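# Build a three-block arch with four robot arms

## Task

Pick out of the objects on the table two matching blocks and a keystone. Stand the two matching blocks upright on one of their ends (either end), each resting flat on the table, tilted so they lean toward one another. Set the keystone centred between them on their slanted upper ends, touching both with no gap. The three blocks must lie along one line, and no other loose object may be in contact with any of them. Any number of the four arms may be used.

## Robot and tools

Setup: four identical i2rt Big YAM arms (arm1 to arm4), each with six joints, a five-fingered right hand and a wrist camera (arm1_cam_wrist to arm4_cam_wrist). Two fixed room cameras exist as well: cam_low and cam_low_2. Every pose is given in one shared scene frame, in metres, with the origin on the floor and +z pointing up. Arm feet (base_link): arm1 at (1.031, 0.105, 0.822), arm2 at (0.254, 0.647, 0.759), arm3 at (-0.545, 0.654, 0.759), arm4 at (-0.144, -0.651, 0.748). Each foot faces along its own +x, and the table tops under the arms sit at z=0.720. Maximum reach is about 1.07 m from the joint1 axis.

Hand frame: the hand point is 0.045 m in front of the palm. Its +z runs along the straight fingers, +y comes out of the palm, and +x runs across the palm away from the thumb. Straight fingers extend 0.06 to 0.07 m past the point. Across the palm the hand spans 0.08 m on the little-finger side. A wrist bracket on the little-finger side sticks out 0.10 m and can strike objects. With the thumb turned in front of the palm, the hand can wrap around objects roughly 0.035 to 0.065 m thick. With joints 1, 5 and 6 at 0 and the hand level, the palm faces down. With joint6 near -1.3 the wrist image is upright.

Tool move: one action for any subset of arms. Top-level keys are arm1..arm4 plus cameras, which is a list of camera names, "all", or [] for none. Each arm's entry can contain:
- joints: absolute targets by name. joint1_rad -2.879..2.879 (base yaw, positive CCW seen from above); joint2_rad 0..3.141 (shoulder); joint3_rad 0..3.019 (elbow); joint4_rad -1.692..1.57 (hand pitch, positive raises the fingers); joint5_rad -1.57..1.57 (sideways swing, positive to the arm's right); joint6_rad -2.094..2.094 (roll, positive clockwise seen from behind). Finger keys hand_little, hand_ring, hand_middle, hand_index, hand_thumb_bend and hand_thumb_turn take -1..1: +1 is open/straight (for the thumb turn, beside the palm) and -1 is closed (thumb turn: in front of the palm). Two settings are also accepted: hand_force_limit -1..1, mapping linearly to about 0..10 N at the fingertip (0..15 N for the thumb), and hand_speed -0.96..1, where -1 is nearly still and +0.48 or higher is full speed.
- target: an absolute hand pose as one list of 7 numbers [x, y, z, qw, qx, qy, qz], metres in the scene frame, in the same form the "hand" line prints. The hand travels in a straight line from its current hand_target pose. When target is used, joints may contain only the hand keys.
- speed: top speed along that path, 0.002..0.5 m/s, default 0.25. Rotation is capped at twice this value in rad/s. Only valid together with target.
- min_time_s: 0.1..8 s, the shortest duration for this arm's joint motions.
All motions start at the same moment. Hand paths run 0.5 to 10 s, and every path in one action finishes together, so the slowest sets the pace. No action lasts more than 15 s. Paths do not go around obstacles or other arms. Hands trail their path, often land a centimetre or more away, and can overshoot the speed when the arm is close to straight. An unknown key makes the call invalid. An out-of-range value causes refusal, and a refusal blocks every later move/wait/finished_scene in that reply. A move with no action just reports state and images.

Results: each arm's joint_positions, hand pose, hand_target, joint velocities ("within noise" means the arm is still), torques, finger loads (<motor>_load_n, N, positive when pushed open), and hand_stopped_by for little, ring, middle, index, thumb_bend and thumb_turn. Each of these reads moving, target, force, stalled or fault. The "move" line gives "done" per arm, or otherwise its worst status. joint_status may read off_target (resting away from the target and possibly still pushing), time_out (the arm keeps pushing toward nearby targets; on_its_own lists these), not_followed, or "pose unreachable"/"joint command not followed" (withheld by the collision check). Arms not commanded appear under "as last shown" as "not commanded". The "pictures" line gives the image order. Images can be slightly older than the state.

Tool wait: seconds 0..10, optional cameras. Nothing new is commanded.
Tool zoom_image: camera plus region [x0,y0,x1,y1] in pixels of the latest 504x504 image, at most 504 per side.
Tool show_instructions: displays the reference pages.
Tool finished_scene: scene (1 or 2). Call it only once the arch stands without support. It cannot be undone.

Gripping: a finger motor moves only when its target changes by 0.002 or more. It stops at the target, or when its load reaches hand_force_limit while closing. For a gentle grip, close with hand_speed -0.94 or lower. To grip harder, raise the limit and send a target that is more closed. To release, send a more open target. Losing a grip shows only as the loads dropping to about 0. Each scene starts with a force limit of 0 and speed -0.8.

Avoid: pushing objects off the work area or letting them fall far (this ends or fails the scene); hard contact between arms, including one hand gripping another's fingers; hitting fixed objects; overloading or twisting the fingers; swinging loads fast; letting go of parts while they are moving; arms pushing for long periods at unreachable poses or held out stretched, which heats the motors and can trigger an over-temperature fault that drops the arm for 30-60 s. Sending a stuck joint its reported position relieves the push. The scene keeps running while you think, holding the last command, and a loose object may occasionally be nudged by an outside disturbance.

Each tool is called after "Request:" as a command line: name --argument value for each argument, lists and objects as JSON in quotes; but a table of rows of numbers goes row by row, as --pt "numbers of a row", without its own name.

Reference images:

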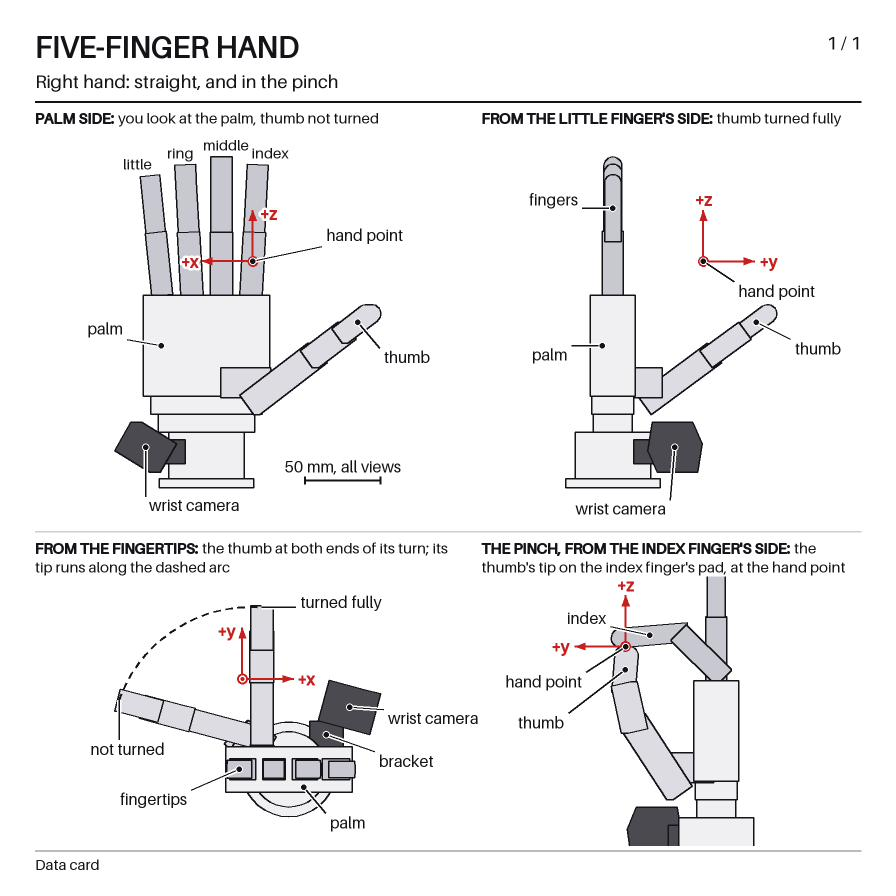

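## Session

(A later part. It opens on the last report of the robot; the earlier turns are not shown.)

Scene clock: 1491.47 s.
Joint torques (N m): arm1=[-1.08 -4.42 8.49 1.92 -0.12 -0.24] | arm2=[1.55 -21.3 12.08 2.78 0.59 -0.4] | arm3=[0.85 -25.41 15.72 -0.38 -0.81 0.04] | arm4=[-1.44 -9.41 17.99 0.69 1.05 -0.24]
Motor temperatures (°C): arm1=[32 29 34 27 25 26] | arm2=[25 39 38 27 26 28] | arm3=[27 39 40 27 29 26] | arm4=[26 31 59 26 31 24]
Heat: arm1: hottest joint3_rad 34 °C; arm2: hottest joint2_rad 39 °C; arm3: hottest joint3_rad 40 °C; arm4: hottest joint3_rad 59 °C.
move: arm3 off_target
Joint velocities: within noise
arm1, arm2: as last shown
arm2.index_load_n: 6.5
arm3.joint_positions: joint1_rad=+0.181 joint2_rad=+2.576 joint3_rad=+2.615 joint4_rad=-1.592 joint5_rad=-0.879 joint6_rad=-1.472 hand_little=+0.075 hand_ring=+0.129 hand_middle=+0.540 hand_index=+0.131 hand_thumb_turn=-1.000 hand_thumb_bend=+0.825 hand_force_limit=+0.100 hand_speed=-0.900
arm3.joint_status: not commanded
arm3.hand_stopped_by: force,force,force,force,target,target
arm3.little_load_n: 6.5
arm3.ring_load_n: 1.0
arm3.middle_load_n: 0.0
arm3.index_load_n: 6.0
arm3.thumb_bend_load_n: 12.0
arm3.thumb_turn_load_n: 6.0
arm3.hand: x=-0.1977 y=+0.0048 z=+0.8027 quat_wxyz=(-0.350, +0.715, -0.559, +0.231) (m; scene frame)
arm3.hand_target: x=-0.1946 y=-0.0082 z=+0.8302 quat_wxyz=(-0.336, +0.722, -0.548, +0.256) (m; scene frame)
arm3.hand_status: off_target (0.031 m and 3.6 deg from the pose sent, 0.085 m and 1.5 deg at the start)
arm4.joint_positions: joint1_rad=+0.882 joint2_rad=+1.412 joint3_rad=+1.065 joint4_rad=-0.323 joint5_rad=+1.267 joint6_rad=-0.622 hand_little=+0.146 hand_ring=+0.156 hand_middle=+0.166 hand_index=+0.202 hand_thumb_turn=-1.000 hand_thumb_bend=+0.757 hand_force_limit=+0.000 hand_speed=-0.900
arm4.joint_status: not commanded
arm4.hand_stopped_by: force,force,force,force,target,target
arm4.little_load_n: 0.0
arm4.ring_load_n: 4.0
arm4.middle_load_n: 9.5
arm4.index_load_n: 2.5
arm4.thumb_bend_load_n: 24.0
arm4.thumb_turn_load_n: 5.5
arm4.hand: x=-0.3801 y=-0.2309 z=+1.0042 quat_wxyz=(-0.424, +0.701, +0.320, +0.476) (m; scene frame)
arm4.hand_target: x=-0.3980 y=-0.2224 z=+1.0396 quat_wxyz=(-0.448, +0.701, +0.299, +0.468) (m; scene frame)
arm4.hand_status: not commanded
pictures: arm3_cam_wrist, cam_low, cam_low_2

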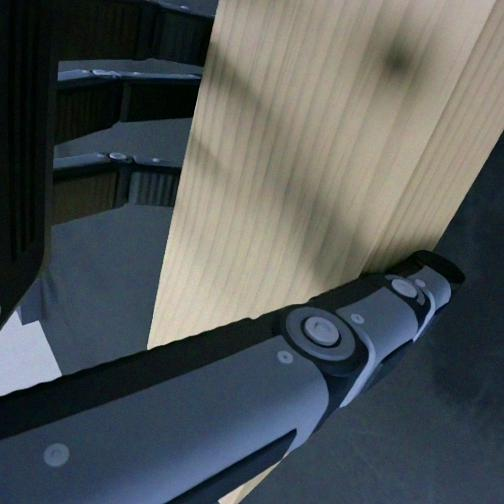

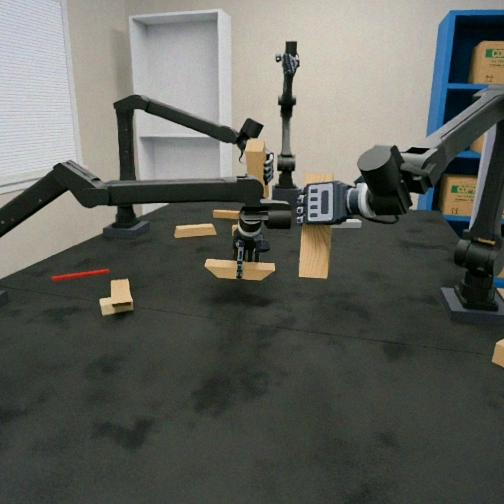

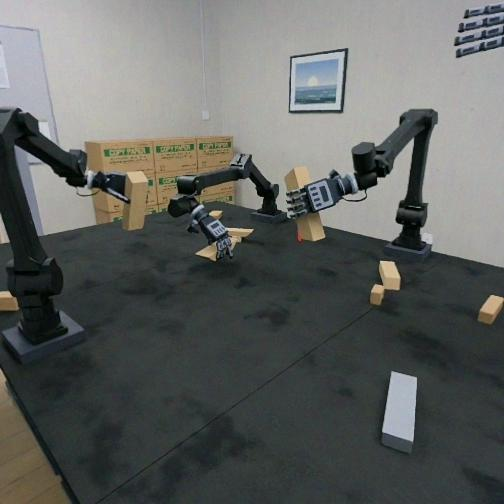

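Request:
move --arm3 '{"joints": {"hand_middle": -0.46, "hand_speed": -0.9, "hand_force_limit": 0.0}, "target": [-0.21, 0.05, 1.1, -0.3368, 0.7226, -0.5474, 0.2552], "speed": 0.1}' --cameras '["cam_low"]'

Request:
move --arm3 '{"target": [-0.16, 0.10, 1.15, 0, 0, -0.9008, 0.4342], "speed": 0.2}' --cameras '["all"]'

Scene clock: 1534.80 s.
Joint torques (N m): arm1=[-1.08 -4.42 8.47 1.94 -0.13 -0.25] | arm2=[1.49 -21.71 12.18 3.02 0.62 -0.37] | arm3=[0.15 -25.23 14.78 0.27 -0.95 0.23] | arm4=[-1.49 -9.41 18 0.69 1.05 -0.24]
Motor temperatures (°C): arm1=[32 29 34 27 25 26] | arm2=[25 39 38 27 27 28] | arm3=[27 42 46 27 30 26] | arm4=[26 31 59 26 31 24]
Heat: arm1: hottest joint3_rad 34 °C; arm2: hottest joint2_rad 39 °C; arm3: hottest joint3_rad 46 °C; arm4: hottest joint3_rad 59 °C.
move: arm3 off_target
Joint velocities: within noise
arm1.joint_positions: joint1_rad=-0.039 joint2_rad=+0.894 joint3_rad=+1.378 joint4_rad=-0.594 joint5_rad=+0.102 joint6_rad=-1.312 hand_little=+1.000 hand_ring=+1.000 hand_middle=+1.000 hand_index=+1.000 hand_thumb_turn=+1.000 hand_thumb_bend=+1.000 hand_force_limit=+0.000 hand_speed=+0.400
arm1.joint_status: not commanded
arm1.hand_stopped_by: target,target,target,target,target,target
arm1.little_load_n: 0.0
arm1.ring_load_n: 0.0
arm1.middle_load_n: 0.0
arm1.index_load_n: 0.0
arm1.thumb_bend_load_n: 0.0
arm1.thumb_turn_load_n: 0.0
arm1.hand: x=+0.6006 y=+0.0772 z=+1.3981 quat_wxyz=(+0.660, -0.046, -0.740, +0.123) (m; scene frame)
arm1.hand_target: x=+0.5966 y=+0.0816 z=+1.3873 quat_wxyz=(+0.652, -0.044, -0.749, +0.113) (m; scene frame)
arm1.hand_status: not commanded
arm2, arm4: as last shown
arm2.ring_load_n: 5.0
arm2.index_load_n: 7.0
arm3.joint_positions: joint1_rad=+0.181 joint2_rad=+2.226 joint3_rad=+2.616 joint4_rad=-1.682 joint5_rad=-0.890 joint6_rad=-1.292 hand_little=+0.075 hand_ring=+0.128 hand_middle=+0.143 hand_index=+0.131 hand_thumb_turn=-1.000 hand_thumb_bend=+0.825 hand_force_limit=+0.000 hand_speed=-0.900
arm3.joint_status: hand_middle off_target (ended at +0.143, target -0.460); the others done
arm3.hand_stopped_by: force,force,force,force,target,target
arm3.little_load_n: 5.0
arm3.ring_load_n: 0.0
arm3.middle_load_n: 5.5
arm3.index_load_n: 4.5
arm3.thumb_bend_load_n: 13.5
arm3.thumb_turn_load_n: 6.0
arm3.hand: x=-0.2036 y=+0.0517 z=+1.0506 quat_wxyz=(-0.316, +0.693, -0.572, +0.303) (m; scene frame)
arm3.hand_target: x=-0.2106 y=+0.0532 z=+1.0984 quat_wxyz=(-0.300, +0.692, -0.563, +0.338) (m; scene frame)
arm3.hand_status: off_target (0.050 m and 7.4 deg from the pose sent, 0.301 m and 3.6 deg at the start; a joint's target at an end of its range on 85 of 106 steps)
arm4.middle_load_n: 9.0
arm4.thumb_bend_load_n: 23.5
arm4.thumb_turn_load_n: 5.0
pictures: cam_low

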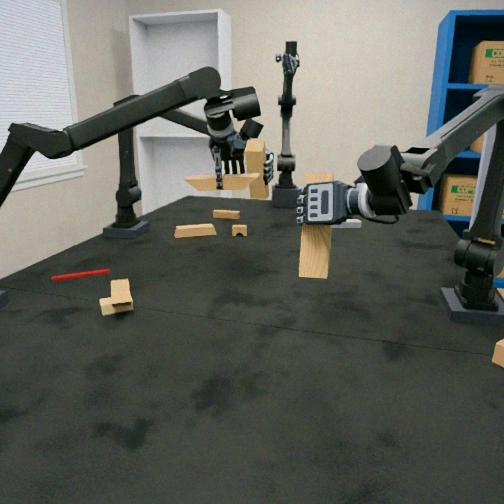

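Scene clock: 1540.17 s.
Joint torques (N m): arm1=[-1.08 -4.48 8.49 1.92 -0.13 -0.25] | arm2=[1.79 -21.95 12.03 2.89 0.64 -0.38] | arm3=[2.08 -16.91 17.48 1.29 0.51 0.24] | arm4=[-1.49 -9.47 17.98 0.7 1.05 -0.24]
Motor temperatures (°C): arm1=[32 29 34 27 25 26] | arm2=[25 39 38 27 27 28] | arm3=[27 42 45 27 30 26] | arm4=[26 31 59 26 31 24]
Heat: arm1: hottest joint3_rad 34 °C; arm2: hottest joint2_rad 39 °C; arm3: hottest joint3_rad 45 °C; arm4: hottest joint3_rad 59 °C.
move: arm3 off_target
Joint velocities: within noise
arm1, arm2, arm4: as last shown
arm1.thumb_turn_load_n: 0.5
arm2.ring_load_n: 5.5
arm3.joint_positions: joint1_rad=+0.499 joint2_rad=+1.715 joint3_rad=+1.950 joint4_rad=-1.105 joint5_rad=+0.490 joint6_rad=+0.448 hand_little=+0.075 hand_ring=+0.128 hand_middle=+0.143 hand_index=+0.131 hand_thumb_turn=-1.000 hand_thumb_bend=+0.825 hand_force_limit=+0.000 hand_speed=-0.900
arm3.joint_status: not commanded
arm3.hand_stopped_by: force,force,force,force,target,target
arm3.little_load_n: 5.0
arm3.ring_load_n: 0.0
arm3.middle_load_n: 6.0
arm3.index_load_n: 4.5
arm3.thumb_bend_load_n: 13.0
arm3.thumb_turn_load_n: 6.0
arm3.hand: x=-0.1743 y=+0.1050 z=+1.1056 quat_wxyz=(+0.026, +0.014, -0.915, +0.403) (m; scene frame)
arm3.hand_target: x=-0.1620 y=+0.1025 z=+1.1496 quat_wxyz=(-0.001, +0.000, -0.901, +0.434) (m; scene frame)
arm3.hand_status: off_target (0.047 m and 5.1 deg from the pose sent, 0.119 m and 99.4 deg at the start)
arm4.thumb_turn_load_n: 5.5
pictures: arm1_cam_wrist, arm2_cam_wrist, arm3_cam_wrist, arm4_cam_wrist, cam_low, cam_low_2

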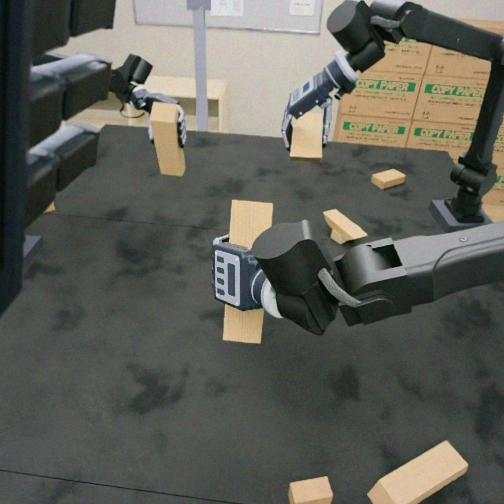

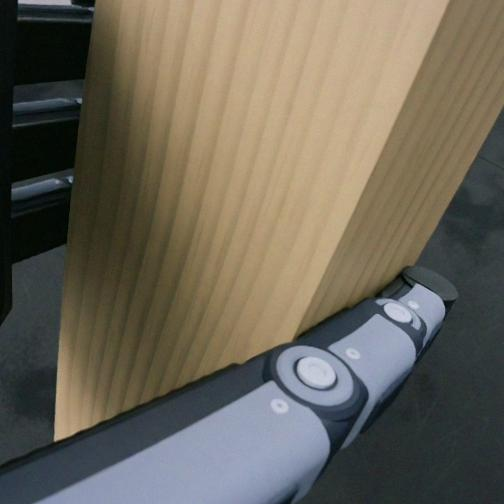

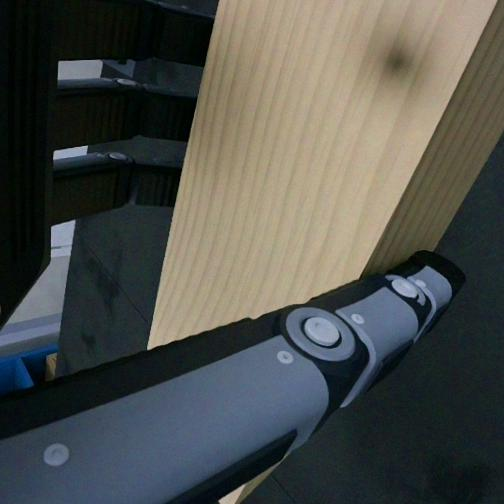

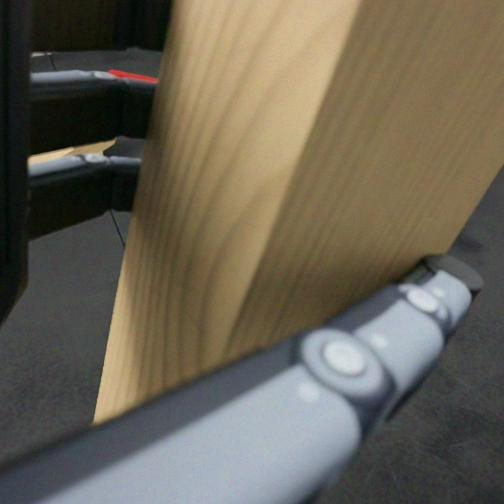

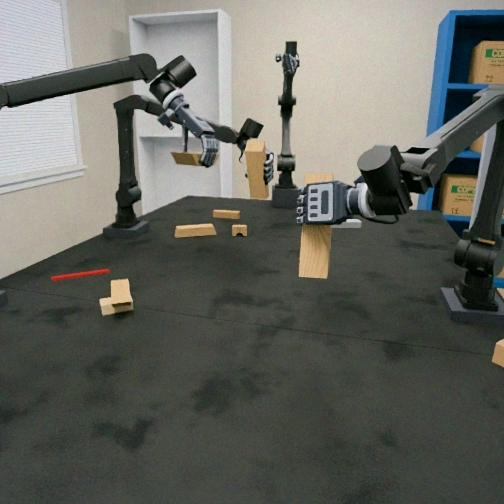

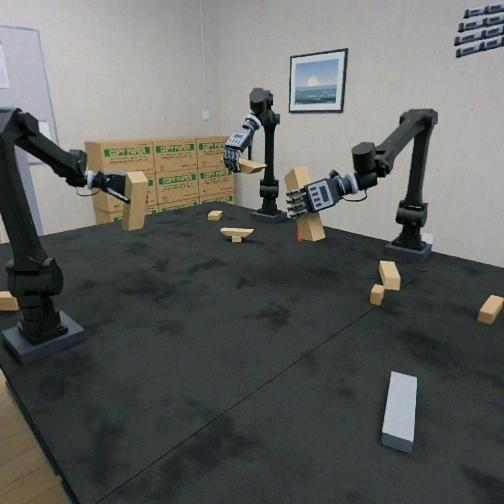

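Request:
move

Scene clock: 1578.87 s.
Joint torques (N m): arm1=[-1.08 -4.42 8.47 1.92 -0.12 -0.24] | arm2=[1.32 -22.01 12.11 2.89 0.61 -0.41] | arm3=[1.67 -16.79 17.4 1.29 0.52 0.25] | arm4=[-1.49 -9.35 17.99 0.72 1.05 -0.24]
Motor temperatures (°C): arm1=[32 28 34 27 25 26] | arm2=[25 39 38 27 27 28] | arm3=[26 40 46 27 30 26] | arm4=[26 31 59 26 31 24]
Heat: arm1: hottest joint3_rad 34 °C; arm2: hottest joint2_rad 39 °C; arm3: hottest joint3_rad 46 °C; arm4: hottest joint3_rad 59 °C.
Joint velocities: within noise
arm1.joint_positions: joint1_rad=-0.039 joint2_rad=+0.894 joint3_rad=+1.378 joint4_rad=-0.594 joint5_rad=+0.102 joint6_rad=-1.312 hand_little=+1.000 hand_ring=+1.000 hand_middle=+1.000 hand_index=+1.000 hand_thumb_turn=+1.000 hand_thumb_bend=+1.000 hand_force_limit=+0.000 hand_speed=+0.400
arm1.joint_status: not commanded
arm1.hand_stopped_by: target,target,target,target,target,target
arm1.little_load_n: 0.0
arm1.ring_load_n: 0.0
arm1.middle_load_n: 0.0
arm1.index_load_n: 0.0
arm1.thumb_bend_load_n: 0.0
arm1.thumb_turn_load_n: 0.0
arm1.hand: x=+0.6006 y=+0.0772 z=+1.3981 quat_wxyz=(+0.660, -0.046, -0.740, +0.123) (m; scene frame)
arm1.hand_target: x=+0.5966 y=+0.0816 z=+1.3873 quat_wxyz=(+0.652, -0.044, -0.749, +0.113) (m; scene frame)
arm1.hand_status: not commanded
arm2.joint_positions: joint1_rad=-0.016 joint2_rad=+1.592 joint3_rad=+1.287 joint4_rad=-0.141 joint5_rad=+0.757 joint6_rad=-0.979 hand_little=+0.061 hand_ring=+0.129 hand_middle=+0.156 hand_index=+0.184 hand_thumb_turn=-1.000 hand_thumb_bend=+0.802 hand_force_limit=+0.300 hand_speed=-0.880
arm2.joint_status: not commanded
arm2.hand_stopped_by: force,force,force,force,target,target
arm2.little_load_n: 10.5
arm2.ring_load_n: 5.5
arm2.middle_load_n: 5.5
arm2.index_load_n: 7.0
arm2.thumb_bend_load_n: 10.0
arm2.thumb_turn_load_n: 7.0
arm2.hand: x=+0.1608 y=+0.0209 z=+1.0082 quat_wxyz=(+0.494, +0.239, -0.776, +0.311) (m; scene frame)
arm2.hand_target: x=+0.1597 y=+0.0212 z=+1.0495 quat_wxyz=(+0.508, +0.225, -0.760, +0.338) (m; scene frame)
arm2.hand_status: not commanded
arm3.joint_positions: joint1_rad=+0.499 joint2_rad=+1.715 joint3_rad=+1.950 joint4_rad=-1.105 joint5_rad=+0.490 joint6_rad=+0.448 hand_little=+0.075 hand_ring=+0.128 hand_middle=+0.143 hand_index=+0.131 hand_thumb_turn=-1.000 hand_thumb_bend=+0.825 hand_force_limit=+0.000 hand_speed=-0.900
arm3.joint_status: not commanded
arm3.hand_stopped_by: force,force,force,force,target,target
arm3.little_load_n: 5.0
arm3.ring_load_n: 0.0
arm3.middle_load_n: 6.0
arm3.index_load_n: 4.5
arm3.thumb_bend_load_n: 13.5
arm3.thumb_turn_load_n: 6.0
arm3.hand: x=-0.1743 y=+0.1050 z=+1.1056 quat_wxyz=(+0.026, +0.014, -0.915, +0.403) (m; scene frame)
arm3.hand_target: x=-0.1620 y=+0.1025 z=+1.1496 quat_wxyz=(-0.001, +0.000, -0.901, +0.434) (m; scene frame)
arm3.hand_status: off_target (0.047 m and 5.1 deg from the pose sent, 0.119 m and 99.4 deg at the start)
arm4.joint_positions: joint1_rad=+0.882 joint2_rad=+1.412 joint3_rad=+1.065 joint4_rad=-0.323 joint5_rad=+1.267 joint6_rad=-0.622 hand_little=+0.146 hand_ring=+0.156 hand_middle=+0.166 hand_index=+0.202 hand_thumb_turn=-1.000 hand_thumb_bend=+0.757 hand_force_limit=+0.000 hand_speed=-0.900
arm4.joint_status: not commanded
arm4.hand_stopped_by: force,force,force,force,target,target
arm4.little_load_n: 0.0
arm4.ring_load_n: 4.0
arm4.middle_load_n: 9.5
arm4.index_load_n: 2.5
arm4.thumb_bend_load_n: 23.5
arm4.thumb_turn_load_n: 5.5
arm4.hand: x=-0.3801 y=-0.2309 z=+1.0042 quat_wxyz=(-0.424, +0.701, +0.320, +0.476) (m; scene frame)
arm4.hand_target: x=-0.3980 y=-0.2224 z=+1.0396 quat_wxyz=(-0.448, +0.701, +0.299, +0.468) (m; scene frame)
arm4.hand_status: not commanded
pictures: arm1_cam_wrist, arm2_cam_wrist, arm3_cam_wrist, arm4_cam_wrist, cam_low, cam_low_2

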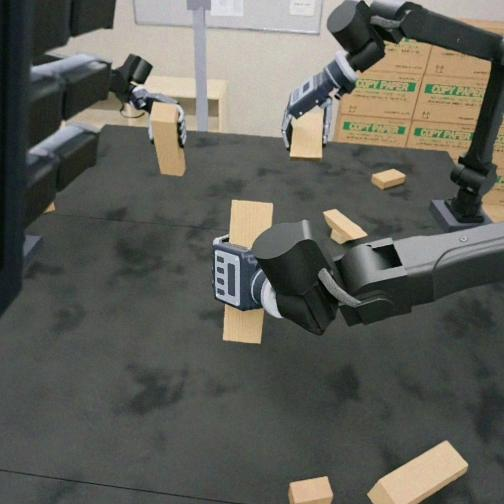

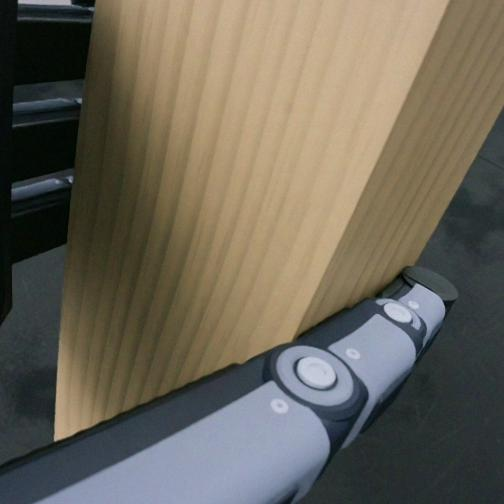

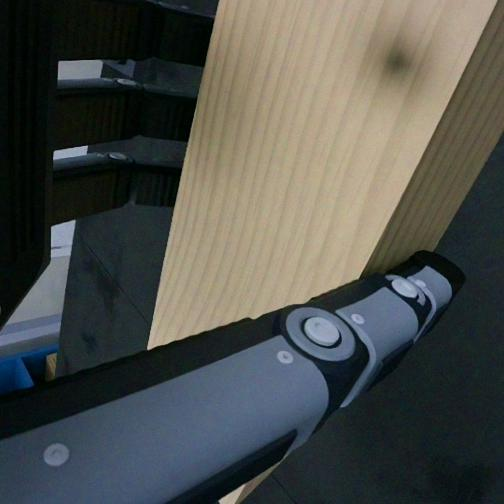

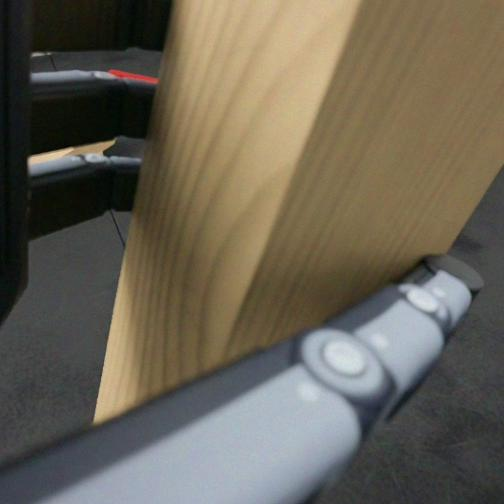

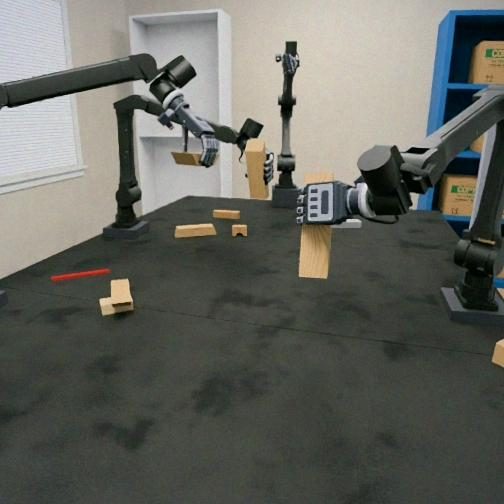

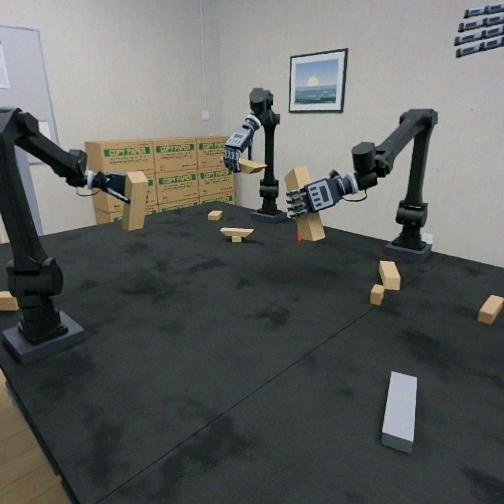

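Request:
move --arm2 '{"target": [0.123, 0.045, 0.98, 0.5203, 0.2123, -0.7421, 0.3650], "speed": 0.08}' --cameras '["arm1_cam_wrist", "cam_low", "cam_low_2"]'

Scene clock: 1638.70 s.
Joint torques (N m): arm1=[-1.08 -4.42 8.49 1.92 -0.13 -0.24] | arm2=[0.79 -19.43 11.23 3.04 0.32 -0.35] | arm3=[1.9 -16.85 17.39 1.35 0.52 0.24] | arm4=[-1.49 -9.47 17.99 0.72 1.04 -0.24]
Motor temperatures (°C): arm1=[32 28 34 27 25 26] | arm2=[25 38 38 27 27 28] | arm3=[26 38 48 27 30 26] | arm4=[26 31 60 26 31 24]
Heat: arm1: hottest joint3_rad 34 °C; arm2: hottest joint2_rad 38 °C; arm3: hottest joint3_rad 48 °C; arm4: hottest joint3_rad 60 °C.
move: arm2 off_target
Joint velocities: within noise
arm1, arm3, arm4: as last shown
arm2.joint_positions: joint1_rad=-0.074 joint2_rad=+1.581 joint3_rad=+1.033 joint4_rad=+0.214 joint5_rad=+0.701 joint6_rad=-1.035 hand_little=+0.061 hand_ring=+0.129 hand_middle=+0.156 hand_index=+0.184 hand_thumb_turn=-1.000 hand_thumb_bend=+0.802 hand_force_limit=+0.300 hand_speed=-0.880
arm2.joint_status: not commanded
arm2.hand_stopped_by: force,force,force,force,target,target
arm2.little_load_n: 10.5
arm2.ring_load_n: 5.0
arm2.middle_load_n: 5.5
arm2.index_load_n: 6.5
arm2.thumb_bend_load_n: 10.0
arm2.thumb_turn_load_n: 7.0
arm2.hand: x=+0.1285 y=+0.0497 z=+0.9422 quat_wxyz=(+0.505, +0.226, -0.760, +0.342) (m; scene frame)
arm2.hand_target: x=+0.1231 y=+0.0461 z=+0.9796 quat_wxyz=(+0.520, +0.212, -0.743, +0.365) (m; scene frame)
arm2.hand_status: off_target (0.038 m and 4.1 deg from the pose sent, 0.053 m and 8.5 deg at the start)
arm3.middle_load_n: 5.5
arm3.index_load_n: 4.0
arm3.thumb_bend_load_n: 13.0
arm3.thumb_turn_load_n: 5.5
arm4.thumb_bend_load_n: 24.0
pictures: arm1_cam_wrist, cam_low, cam_low_2

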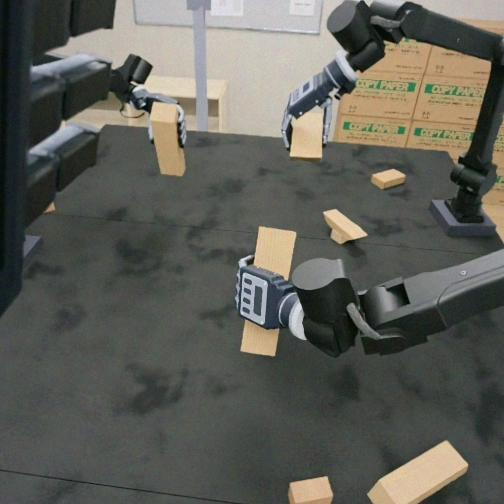

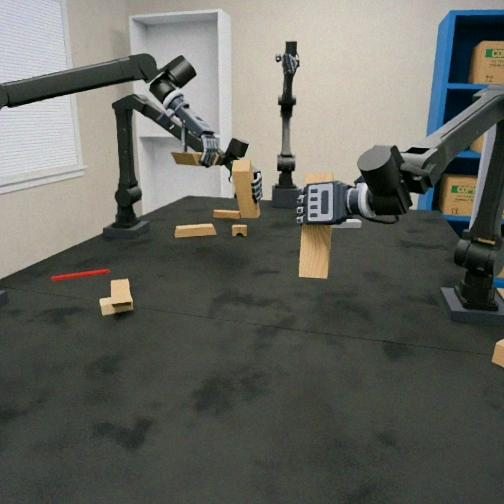

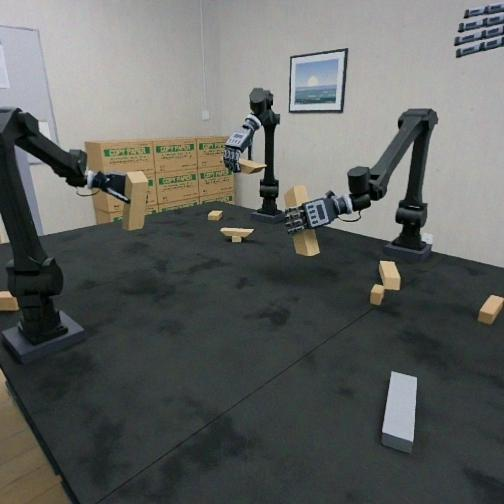

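Request:
move --arm2 '{"target": [0.120, 0.030, 0.89, 0.5075, 0.2258, -0.7596, 0.3382], "speed": 0.08}' --cameras '["arm1_cam_wrist", "cam_low", "cam_low_2"]'

Request:
zoom_image --camera "arm1_cam_wrist" --region '[180, 180, 380, 380]'

Request:
zoom_image --camera "cam_low_2" --region '[230, 150, 380, 300]'

Request:
zoom_image --camera "cam_low" --region '[160, 120, 310, 270]'

Scene clock: 1662.33 s.
Joint torques (N m): arm1=[-1.08 -4.42 8.47 1.91 -0.13 -0.25] | arm2=[0.91 -18.37 10.3 3.07 0.37 -0.17] | arm3=[2.26 -16.85 17.39 1.22 0.51 0.22] | arm4=[-1.44 -9.41 18 0.7 1.04 -0.24]
Motor temperatures (°C): arm1=[32 28 34 27 25 26] | arm2=[25 36 38 27 26 28] | arm3=[26 38 48 27 30 26] | arm4=[26 31 60 26 31 24]
Heat: arm1: hottest joint3_rad 34 °C; arm2: hottest joint3_rad 38 °C; arm3: hottest joint3_rad 48 °C; arm4: hottest joint3_rad 60 °C.
move: arm2 off_target
Joint velocities: within noise
arm1, arm3, arm4: as last shown
arm2.joint_positions: joint1_rad=-0.081 joint2_rad=+1.722 joint3_rad=+1.020 joint4_rad=+0.312 joint5_rad=+0.690 joint6_rad=-1.033 hand_little=+0.061 hand_ring=+0.129 hand_middle=+0.156 hand_index=+0.184 hand_thumb_turn=-1.000 hand_thumb_bend=+0.802 hand_force_limit=+0.300 hand_speed=-0.880
arm2.joint_status: not commanded
arm2.hand_stopped_by: force,force,force,force,target,target
arm2.little_load_n: 10.5
arm2.ring_load_n: 5.5
arm2.middle_load_n: 5.5
arm2.index_load_n: 7.0
arm2.thumb_bend_load_n: 9.5
arm2.thumb_turn_load_n: 7.0
arm2.hand: x=+0.1258 y=+0.0388 z=+0.8705 quat_wxyz=(+0.497, +0.240, -0.769, +0.321) (m; scene frame)
arm2.hand_target: x=+0.1200 y=+0.0307 z=+0.8902 quat_wxyz=(+0.508, +0.226, -0.760, +0.338) (m; scene frame)
arm2.hand_status: off_target (0.022 m and 3.0 deg from the pose sent, 0.056 m and 0.5 deg at the start)
arm3.index_load_n: 4.5
arm3.thumb_bend_load_n: 13.5
arm4.middle_load_n: 9.0
arm4.index_load_n: 2.0
pictures: arm1_cam_wrist, cam_low, cam_low_2

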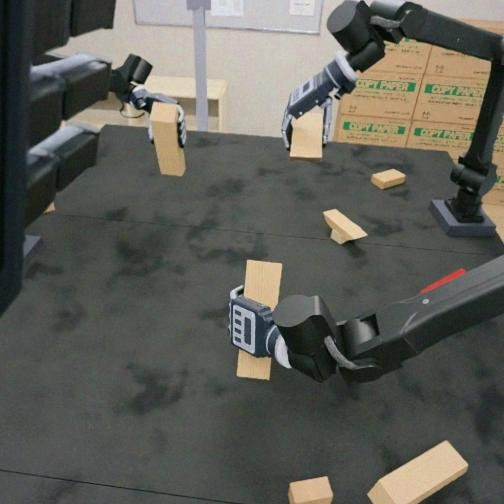

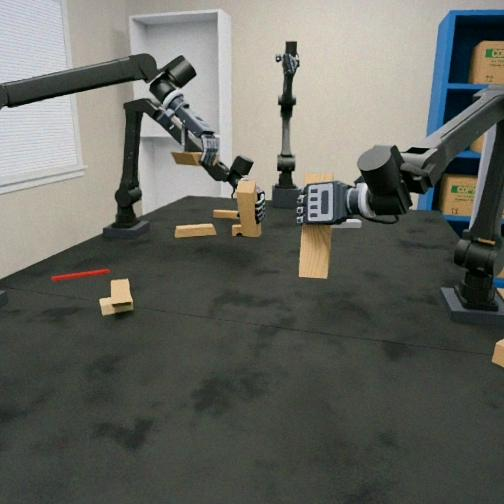

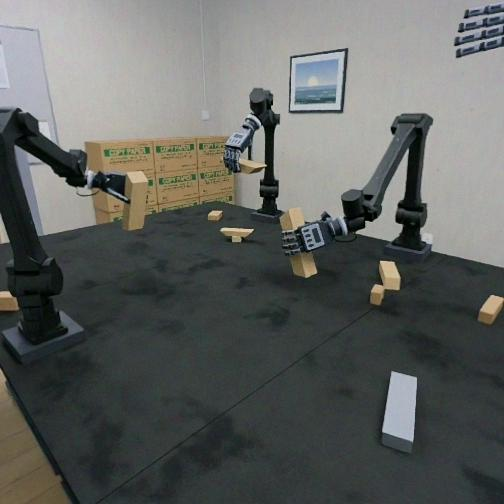

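Scaled by 2.520 from the camera's 504x504 image, which has a finer 720x720 frame.

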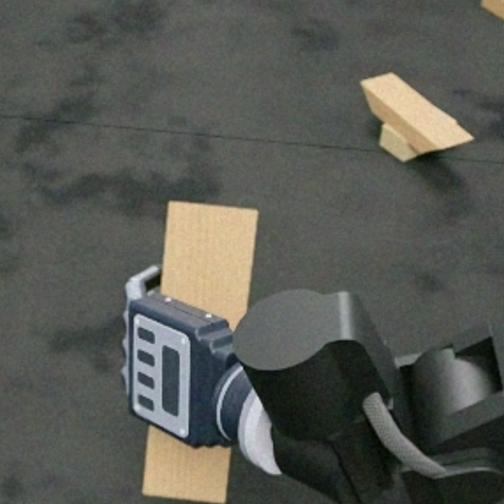

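Scaled by 3.360 from the camera's 504x504 image, which has a finer 720x720 frame.

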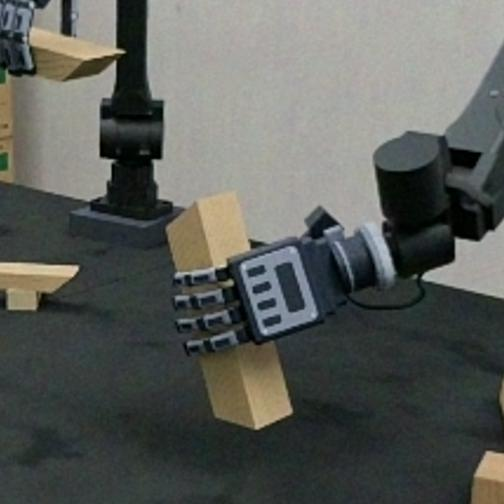

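Scaled by 3.360 from the camera's 504x504 image, which has a finer 720x720 frame.

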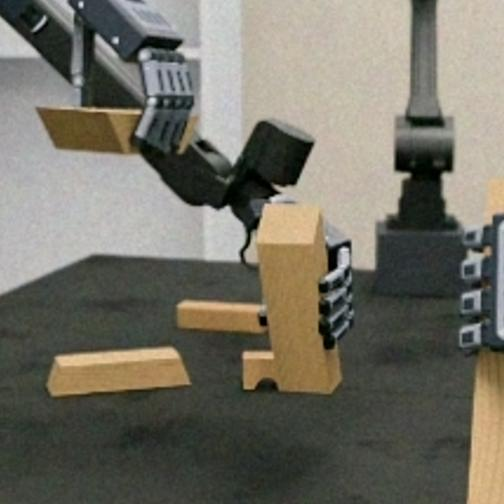

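Request:
move --arm2 '{"target": [0.118, 0.024, 0.848, 0.5140, 0.2191, -0.7510, 0.3517], "speed": 0.05}' --cameras '["arm1_cam_wrist", "cam_low", "cam_low_2"]'

Request:
zoom_image --camera "arm1_cam_wrist" --region '[180, 220, 380, 420]'

Request:
zoom_image --camera "cam_low_2" --region '[230, 180, 380, 330]'

Request:
zoom_image --camera "cam_low" --region '[160, 150, 310, 300]'

Scene clock: 1693.73 s.
Joint torques (N m): arm1=[-1.08 -4.42 8.49 1.92 -0.12 -0.25] | arm2=[0.56 -18.67 9.06 3.15 0.35 -0.34] | arm3=[1.79 -16.67 17.4 1.26 0.51 0.22] | arm4=[-1.49 -9.47 18 0.72 1.04 -0.24]
Motor temperatures (°C): arm1=[32 28 34 27 25 26] | arm2=[25 36 39 27 26 28] | arm3=[26 38 49 27 30 26] | arm4=[26 31 60 26 31 24]
Heat: arm1: hottest joint3_rad 34 °C; arm2: hottest joint3_rad 39 °C; arm3: hottest joint3_rad 49 °C; arm4: hottest joint3_rad 60 °C.
move: arm2 off_target
Joint velocities: within noise
arm1, arm3, arm4: as last shown
arm2.joint_positions: joint1_rad=-0.084 joint2_rad=+1.817 joint3_rad=+0.992 joint4_rad=+0.485 joint5_rad=+0.689 joint6_rad=-1.033 hand_little=+0.061 hand_ring=+0.129 hand_middle=+0.156 hand_index=+0.184 hand_thumb_turn=-1.000 hand_thumb_bend=+0.802 hand_force_limit=+0.300 hand_speed=-0.880
arm2.joint_status: not commanded
arm2.hand_stopped_by: force,force,force,force,target,target
arm2.little_load_n: 10.5
arm2.ring_load_n: 5.0
arm2.middle_load_n: 5.5
arm2.index_load_n: 7.0
arm2.thumb_bend_load_n: 10.0
arm2.thumb_turn_load_n: 7.5
arm2.hand: x=+0.1245 y=+0.0317 z=+0.8314 quat_wxyz=(+0.502, +0.227, -0.762, +0.340) (m; scene frame)
arm2.hand_target: x=+0.1180 y=+0.0246 z=+0.8482 quat_wxyz=(+0.514, +0.219, -0.751, +0.351) (m; scene frame)
arm2.hand_status: off_target (0.019 m and 2.4 deg from the pose sent, 0.028 m and 5.1 deg at the start)
arm4.middle_load_n: 9.5
arm4.thumb_turn_load_n: 5.0
pictures: arm1_cam_wrist, cam_low, cam_low_2

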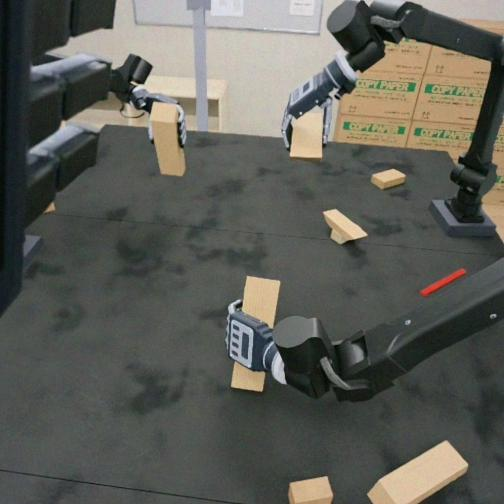

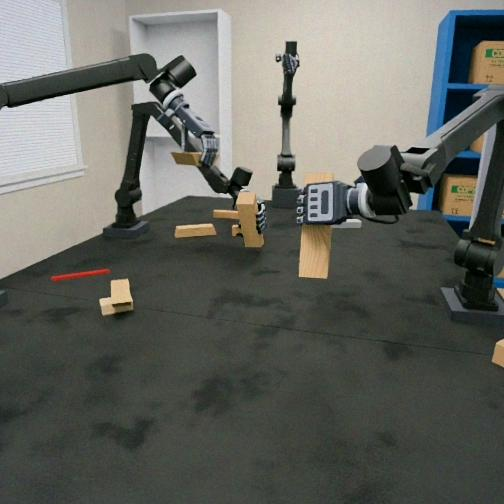

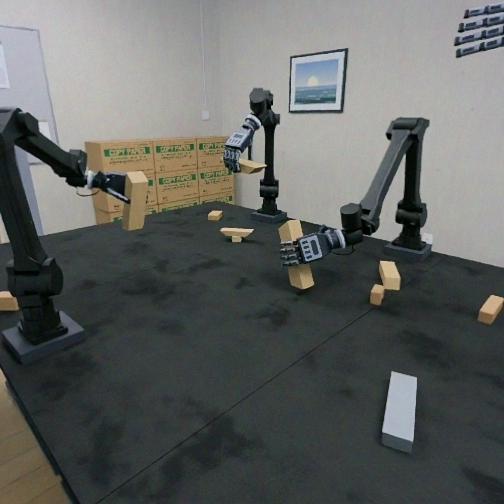

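Scaled by 2.520 from the camera's 504x504 image, which has a finer 720x720 frame.

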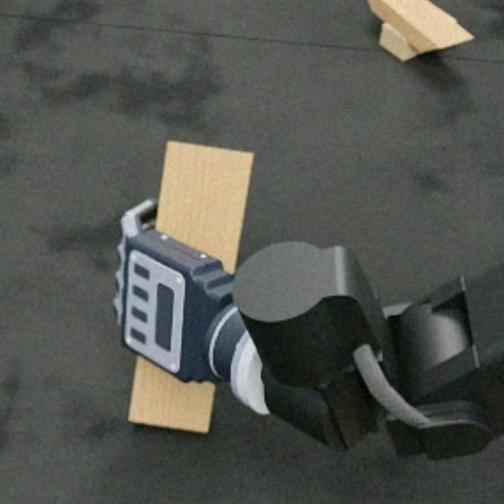

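Scaled by 3.360 from the camera's 504x504 image, which has a finer 720x720 frame.

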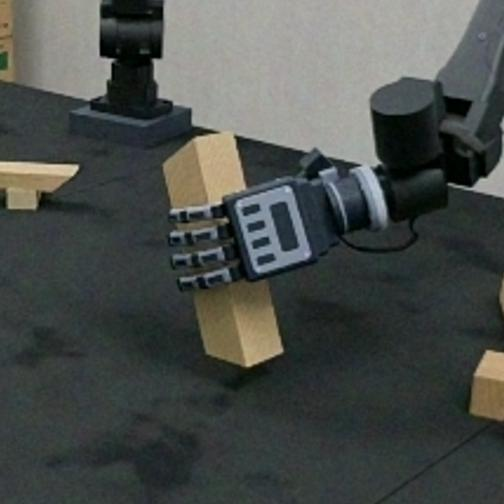

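Scaled by 3.360 from the camera's 504x504 image, which has a finer 720x720 frame.

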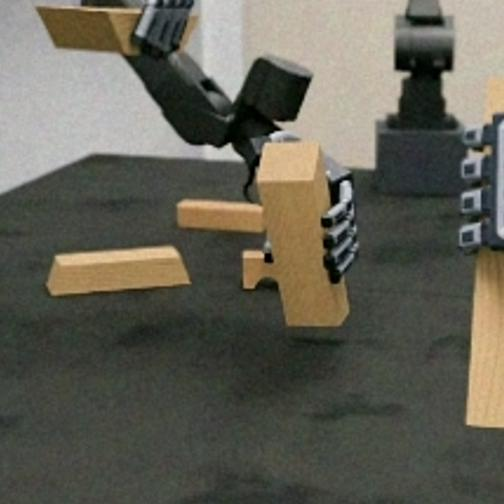

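Request:
zoom_image --camera "cam_low" --region '[225, 180, 285, 260]'

Request:
zoom_image --camera "cam_low_2" --region '[270, 210, 350, 300]'

Scaled by 6.300 from the camera's 504x504 image, which has a finer 720x720 frame.

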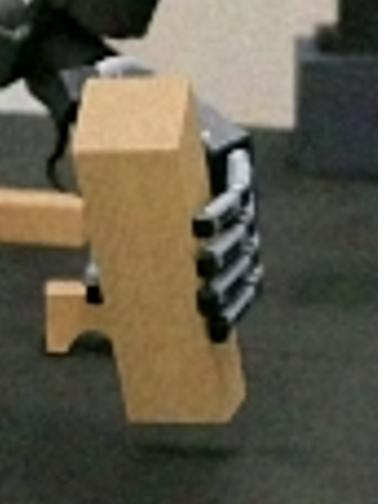

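Scaled by 5.600 from the camera's 504x504 image, which has a finer 720x720 frame.

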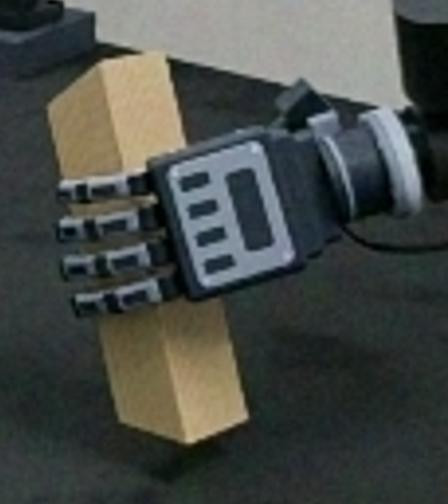

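Request:
move --arm2 '{"target": [0.117, 0.022, 0.825, 0.5045, 0.2324, -0.7640, 0.3282], "speed": 0.04}' --cameras '["arm1_cam_wrist", "cam_low", "cam_low_2"]'

Request:
zoom_image --camera "arm1_cam_wrist" --region '[210, 260, 310, 420]'

Request:
zoom_image --camera "cam_low_2" --region '[270, 210, 350, 300]'

Request:
zoom_image --camera "cam_low" --region '[225, 180, 285, 260]'

Scene clock: 1760.13 s.
Joint torques (N m): arm1=[-1.08 -4.42 8.46 1.92 -0.12 -0.24] | arm2=[0.62 -19.08 11.04 1.99 0.43 -0.19] | arm3=[1.96 -16.91 17.48 1.35 0.51 0.22] | arm4=[-1.49 -9.41 17.99 0.7 1.04 -0.24]
Motor temperatures (°C): arm1=[32 28 34 27 25 26] | arm2=[25 37 37 27 26 28] | arm3=[26 38 49 27 30 26] | arm4=[26 31 61 26 31 24]
Heat: arm1: hottest joint3_rad 34 °C; arm2: hottest joint2_rad 37 °C; arm3: hottest joint3_rad 49 °C; arm4: hottest joint3_rad 61 °C.
move: arm2 off_target
Joint velocities: within noise
arm1, arm3, arm4: as last shown
arm2.joint_positions: joint1_rad=-0.087 joint2_rad=+1.856 joint3_rad=+0.992 joint4_rad=+0.459 joint5_rad=+0.684 joint6_rad=-1.033 hand_little=+0.061 hand_ring=+0.129 hand_middle=+0.156 hand_index=+0.184 hand_thumb_turn=-1.000 hand_thumb_bend=+0.802 hand_force_limit=+0.300 hand_speed=-0.880
arm2.joint_status: not commanded
arm2.hand_stopped_by: force,force,force,force,target,target
arm2.little_load_n: 10.5
arm2.ring_load_n: 5.5
arm2.middle_load_n: 5.5
arm2.index_load_n: 7.0
arm2.thumb_bend_load_n: 10.0
arm2.thumb_turn_load_n: 7.0
arm2.hand: x=+0.1230 y=+0.0377 z=+0.8041 quat_wxyz=(+0.495, +0.244, -0.772, +0.315) (m; scene frame)
arm2.hand_target: x=+0.1172 y=+0.0230 z=+0.8252 quat_wxyz=(+0.505, +0.232, -0.764, +0.328) (m; scene frame)
arm2.hand_status: off_target (0.027 m and 2.5 deg from the pose sent, 0.014 m and 1.6 deg at the start)
arm3.little_load_n: 5.5
arm3.thumb_turn_load_n: 6.0
arm4.index_load_n: 2.5
arm4.thumb_bend_load_n: 23.5
pictures: arm1_cam_wrist, cam_low, cam_low_2

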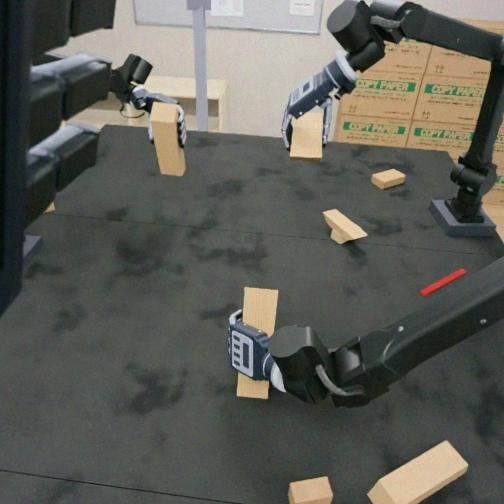

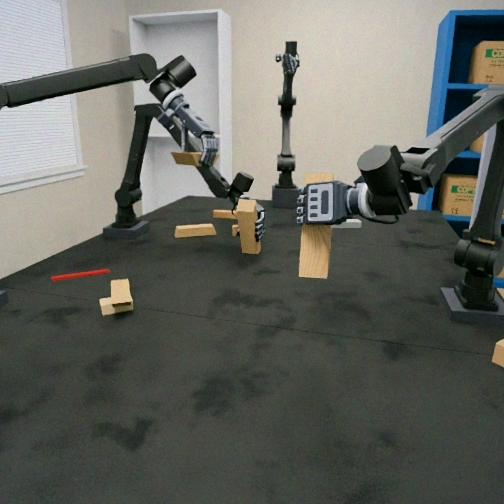

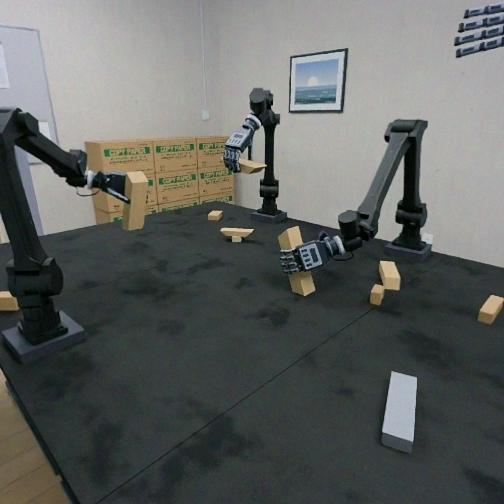

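Scaled by 3.150 from the camera's 504x504 image, which has a finer 720x720 frame.

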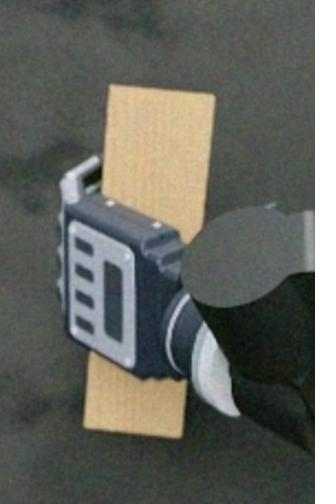

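Scaled by 5.600 from the camera's 504x504 image, which has a finer 720x720 frame.

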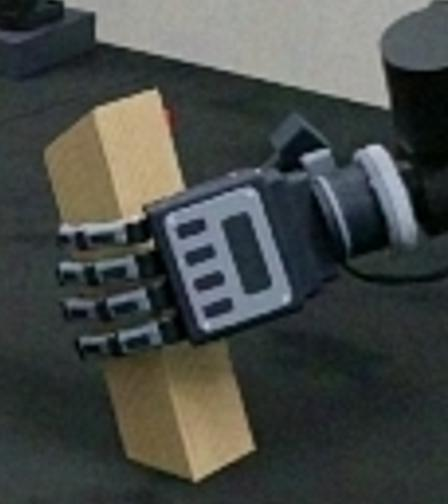

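Scaled by 6.300 from the camera's 504x504 image, which has a finer 720x720 frame.

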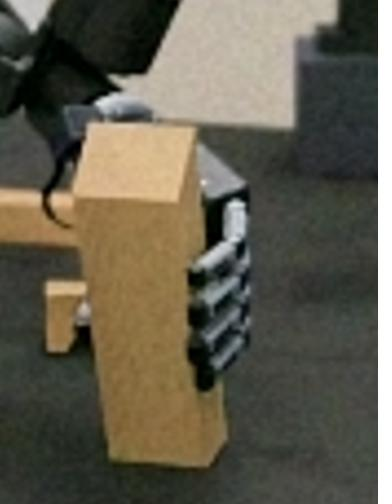

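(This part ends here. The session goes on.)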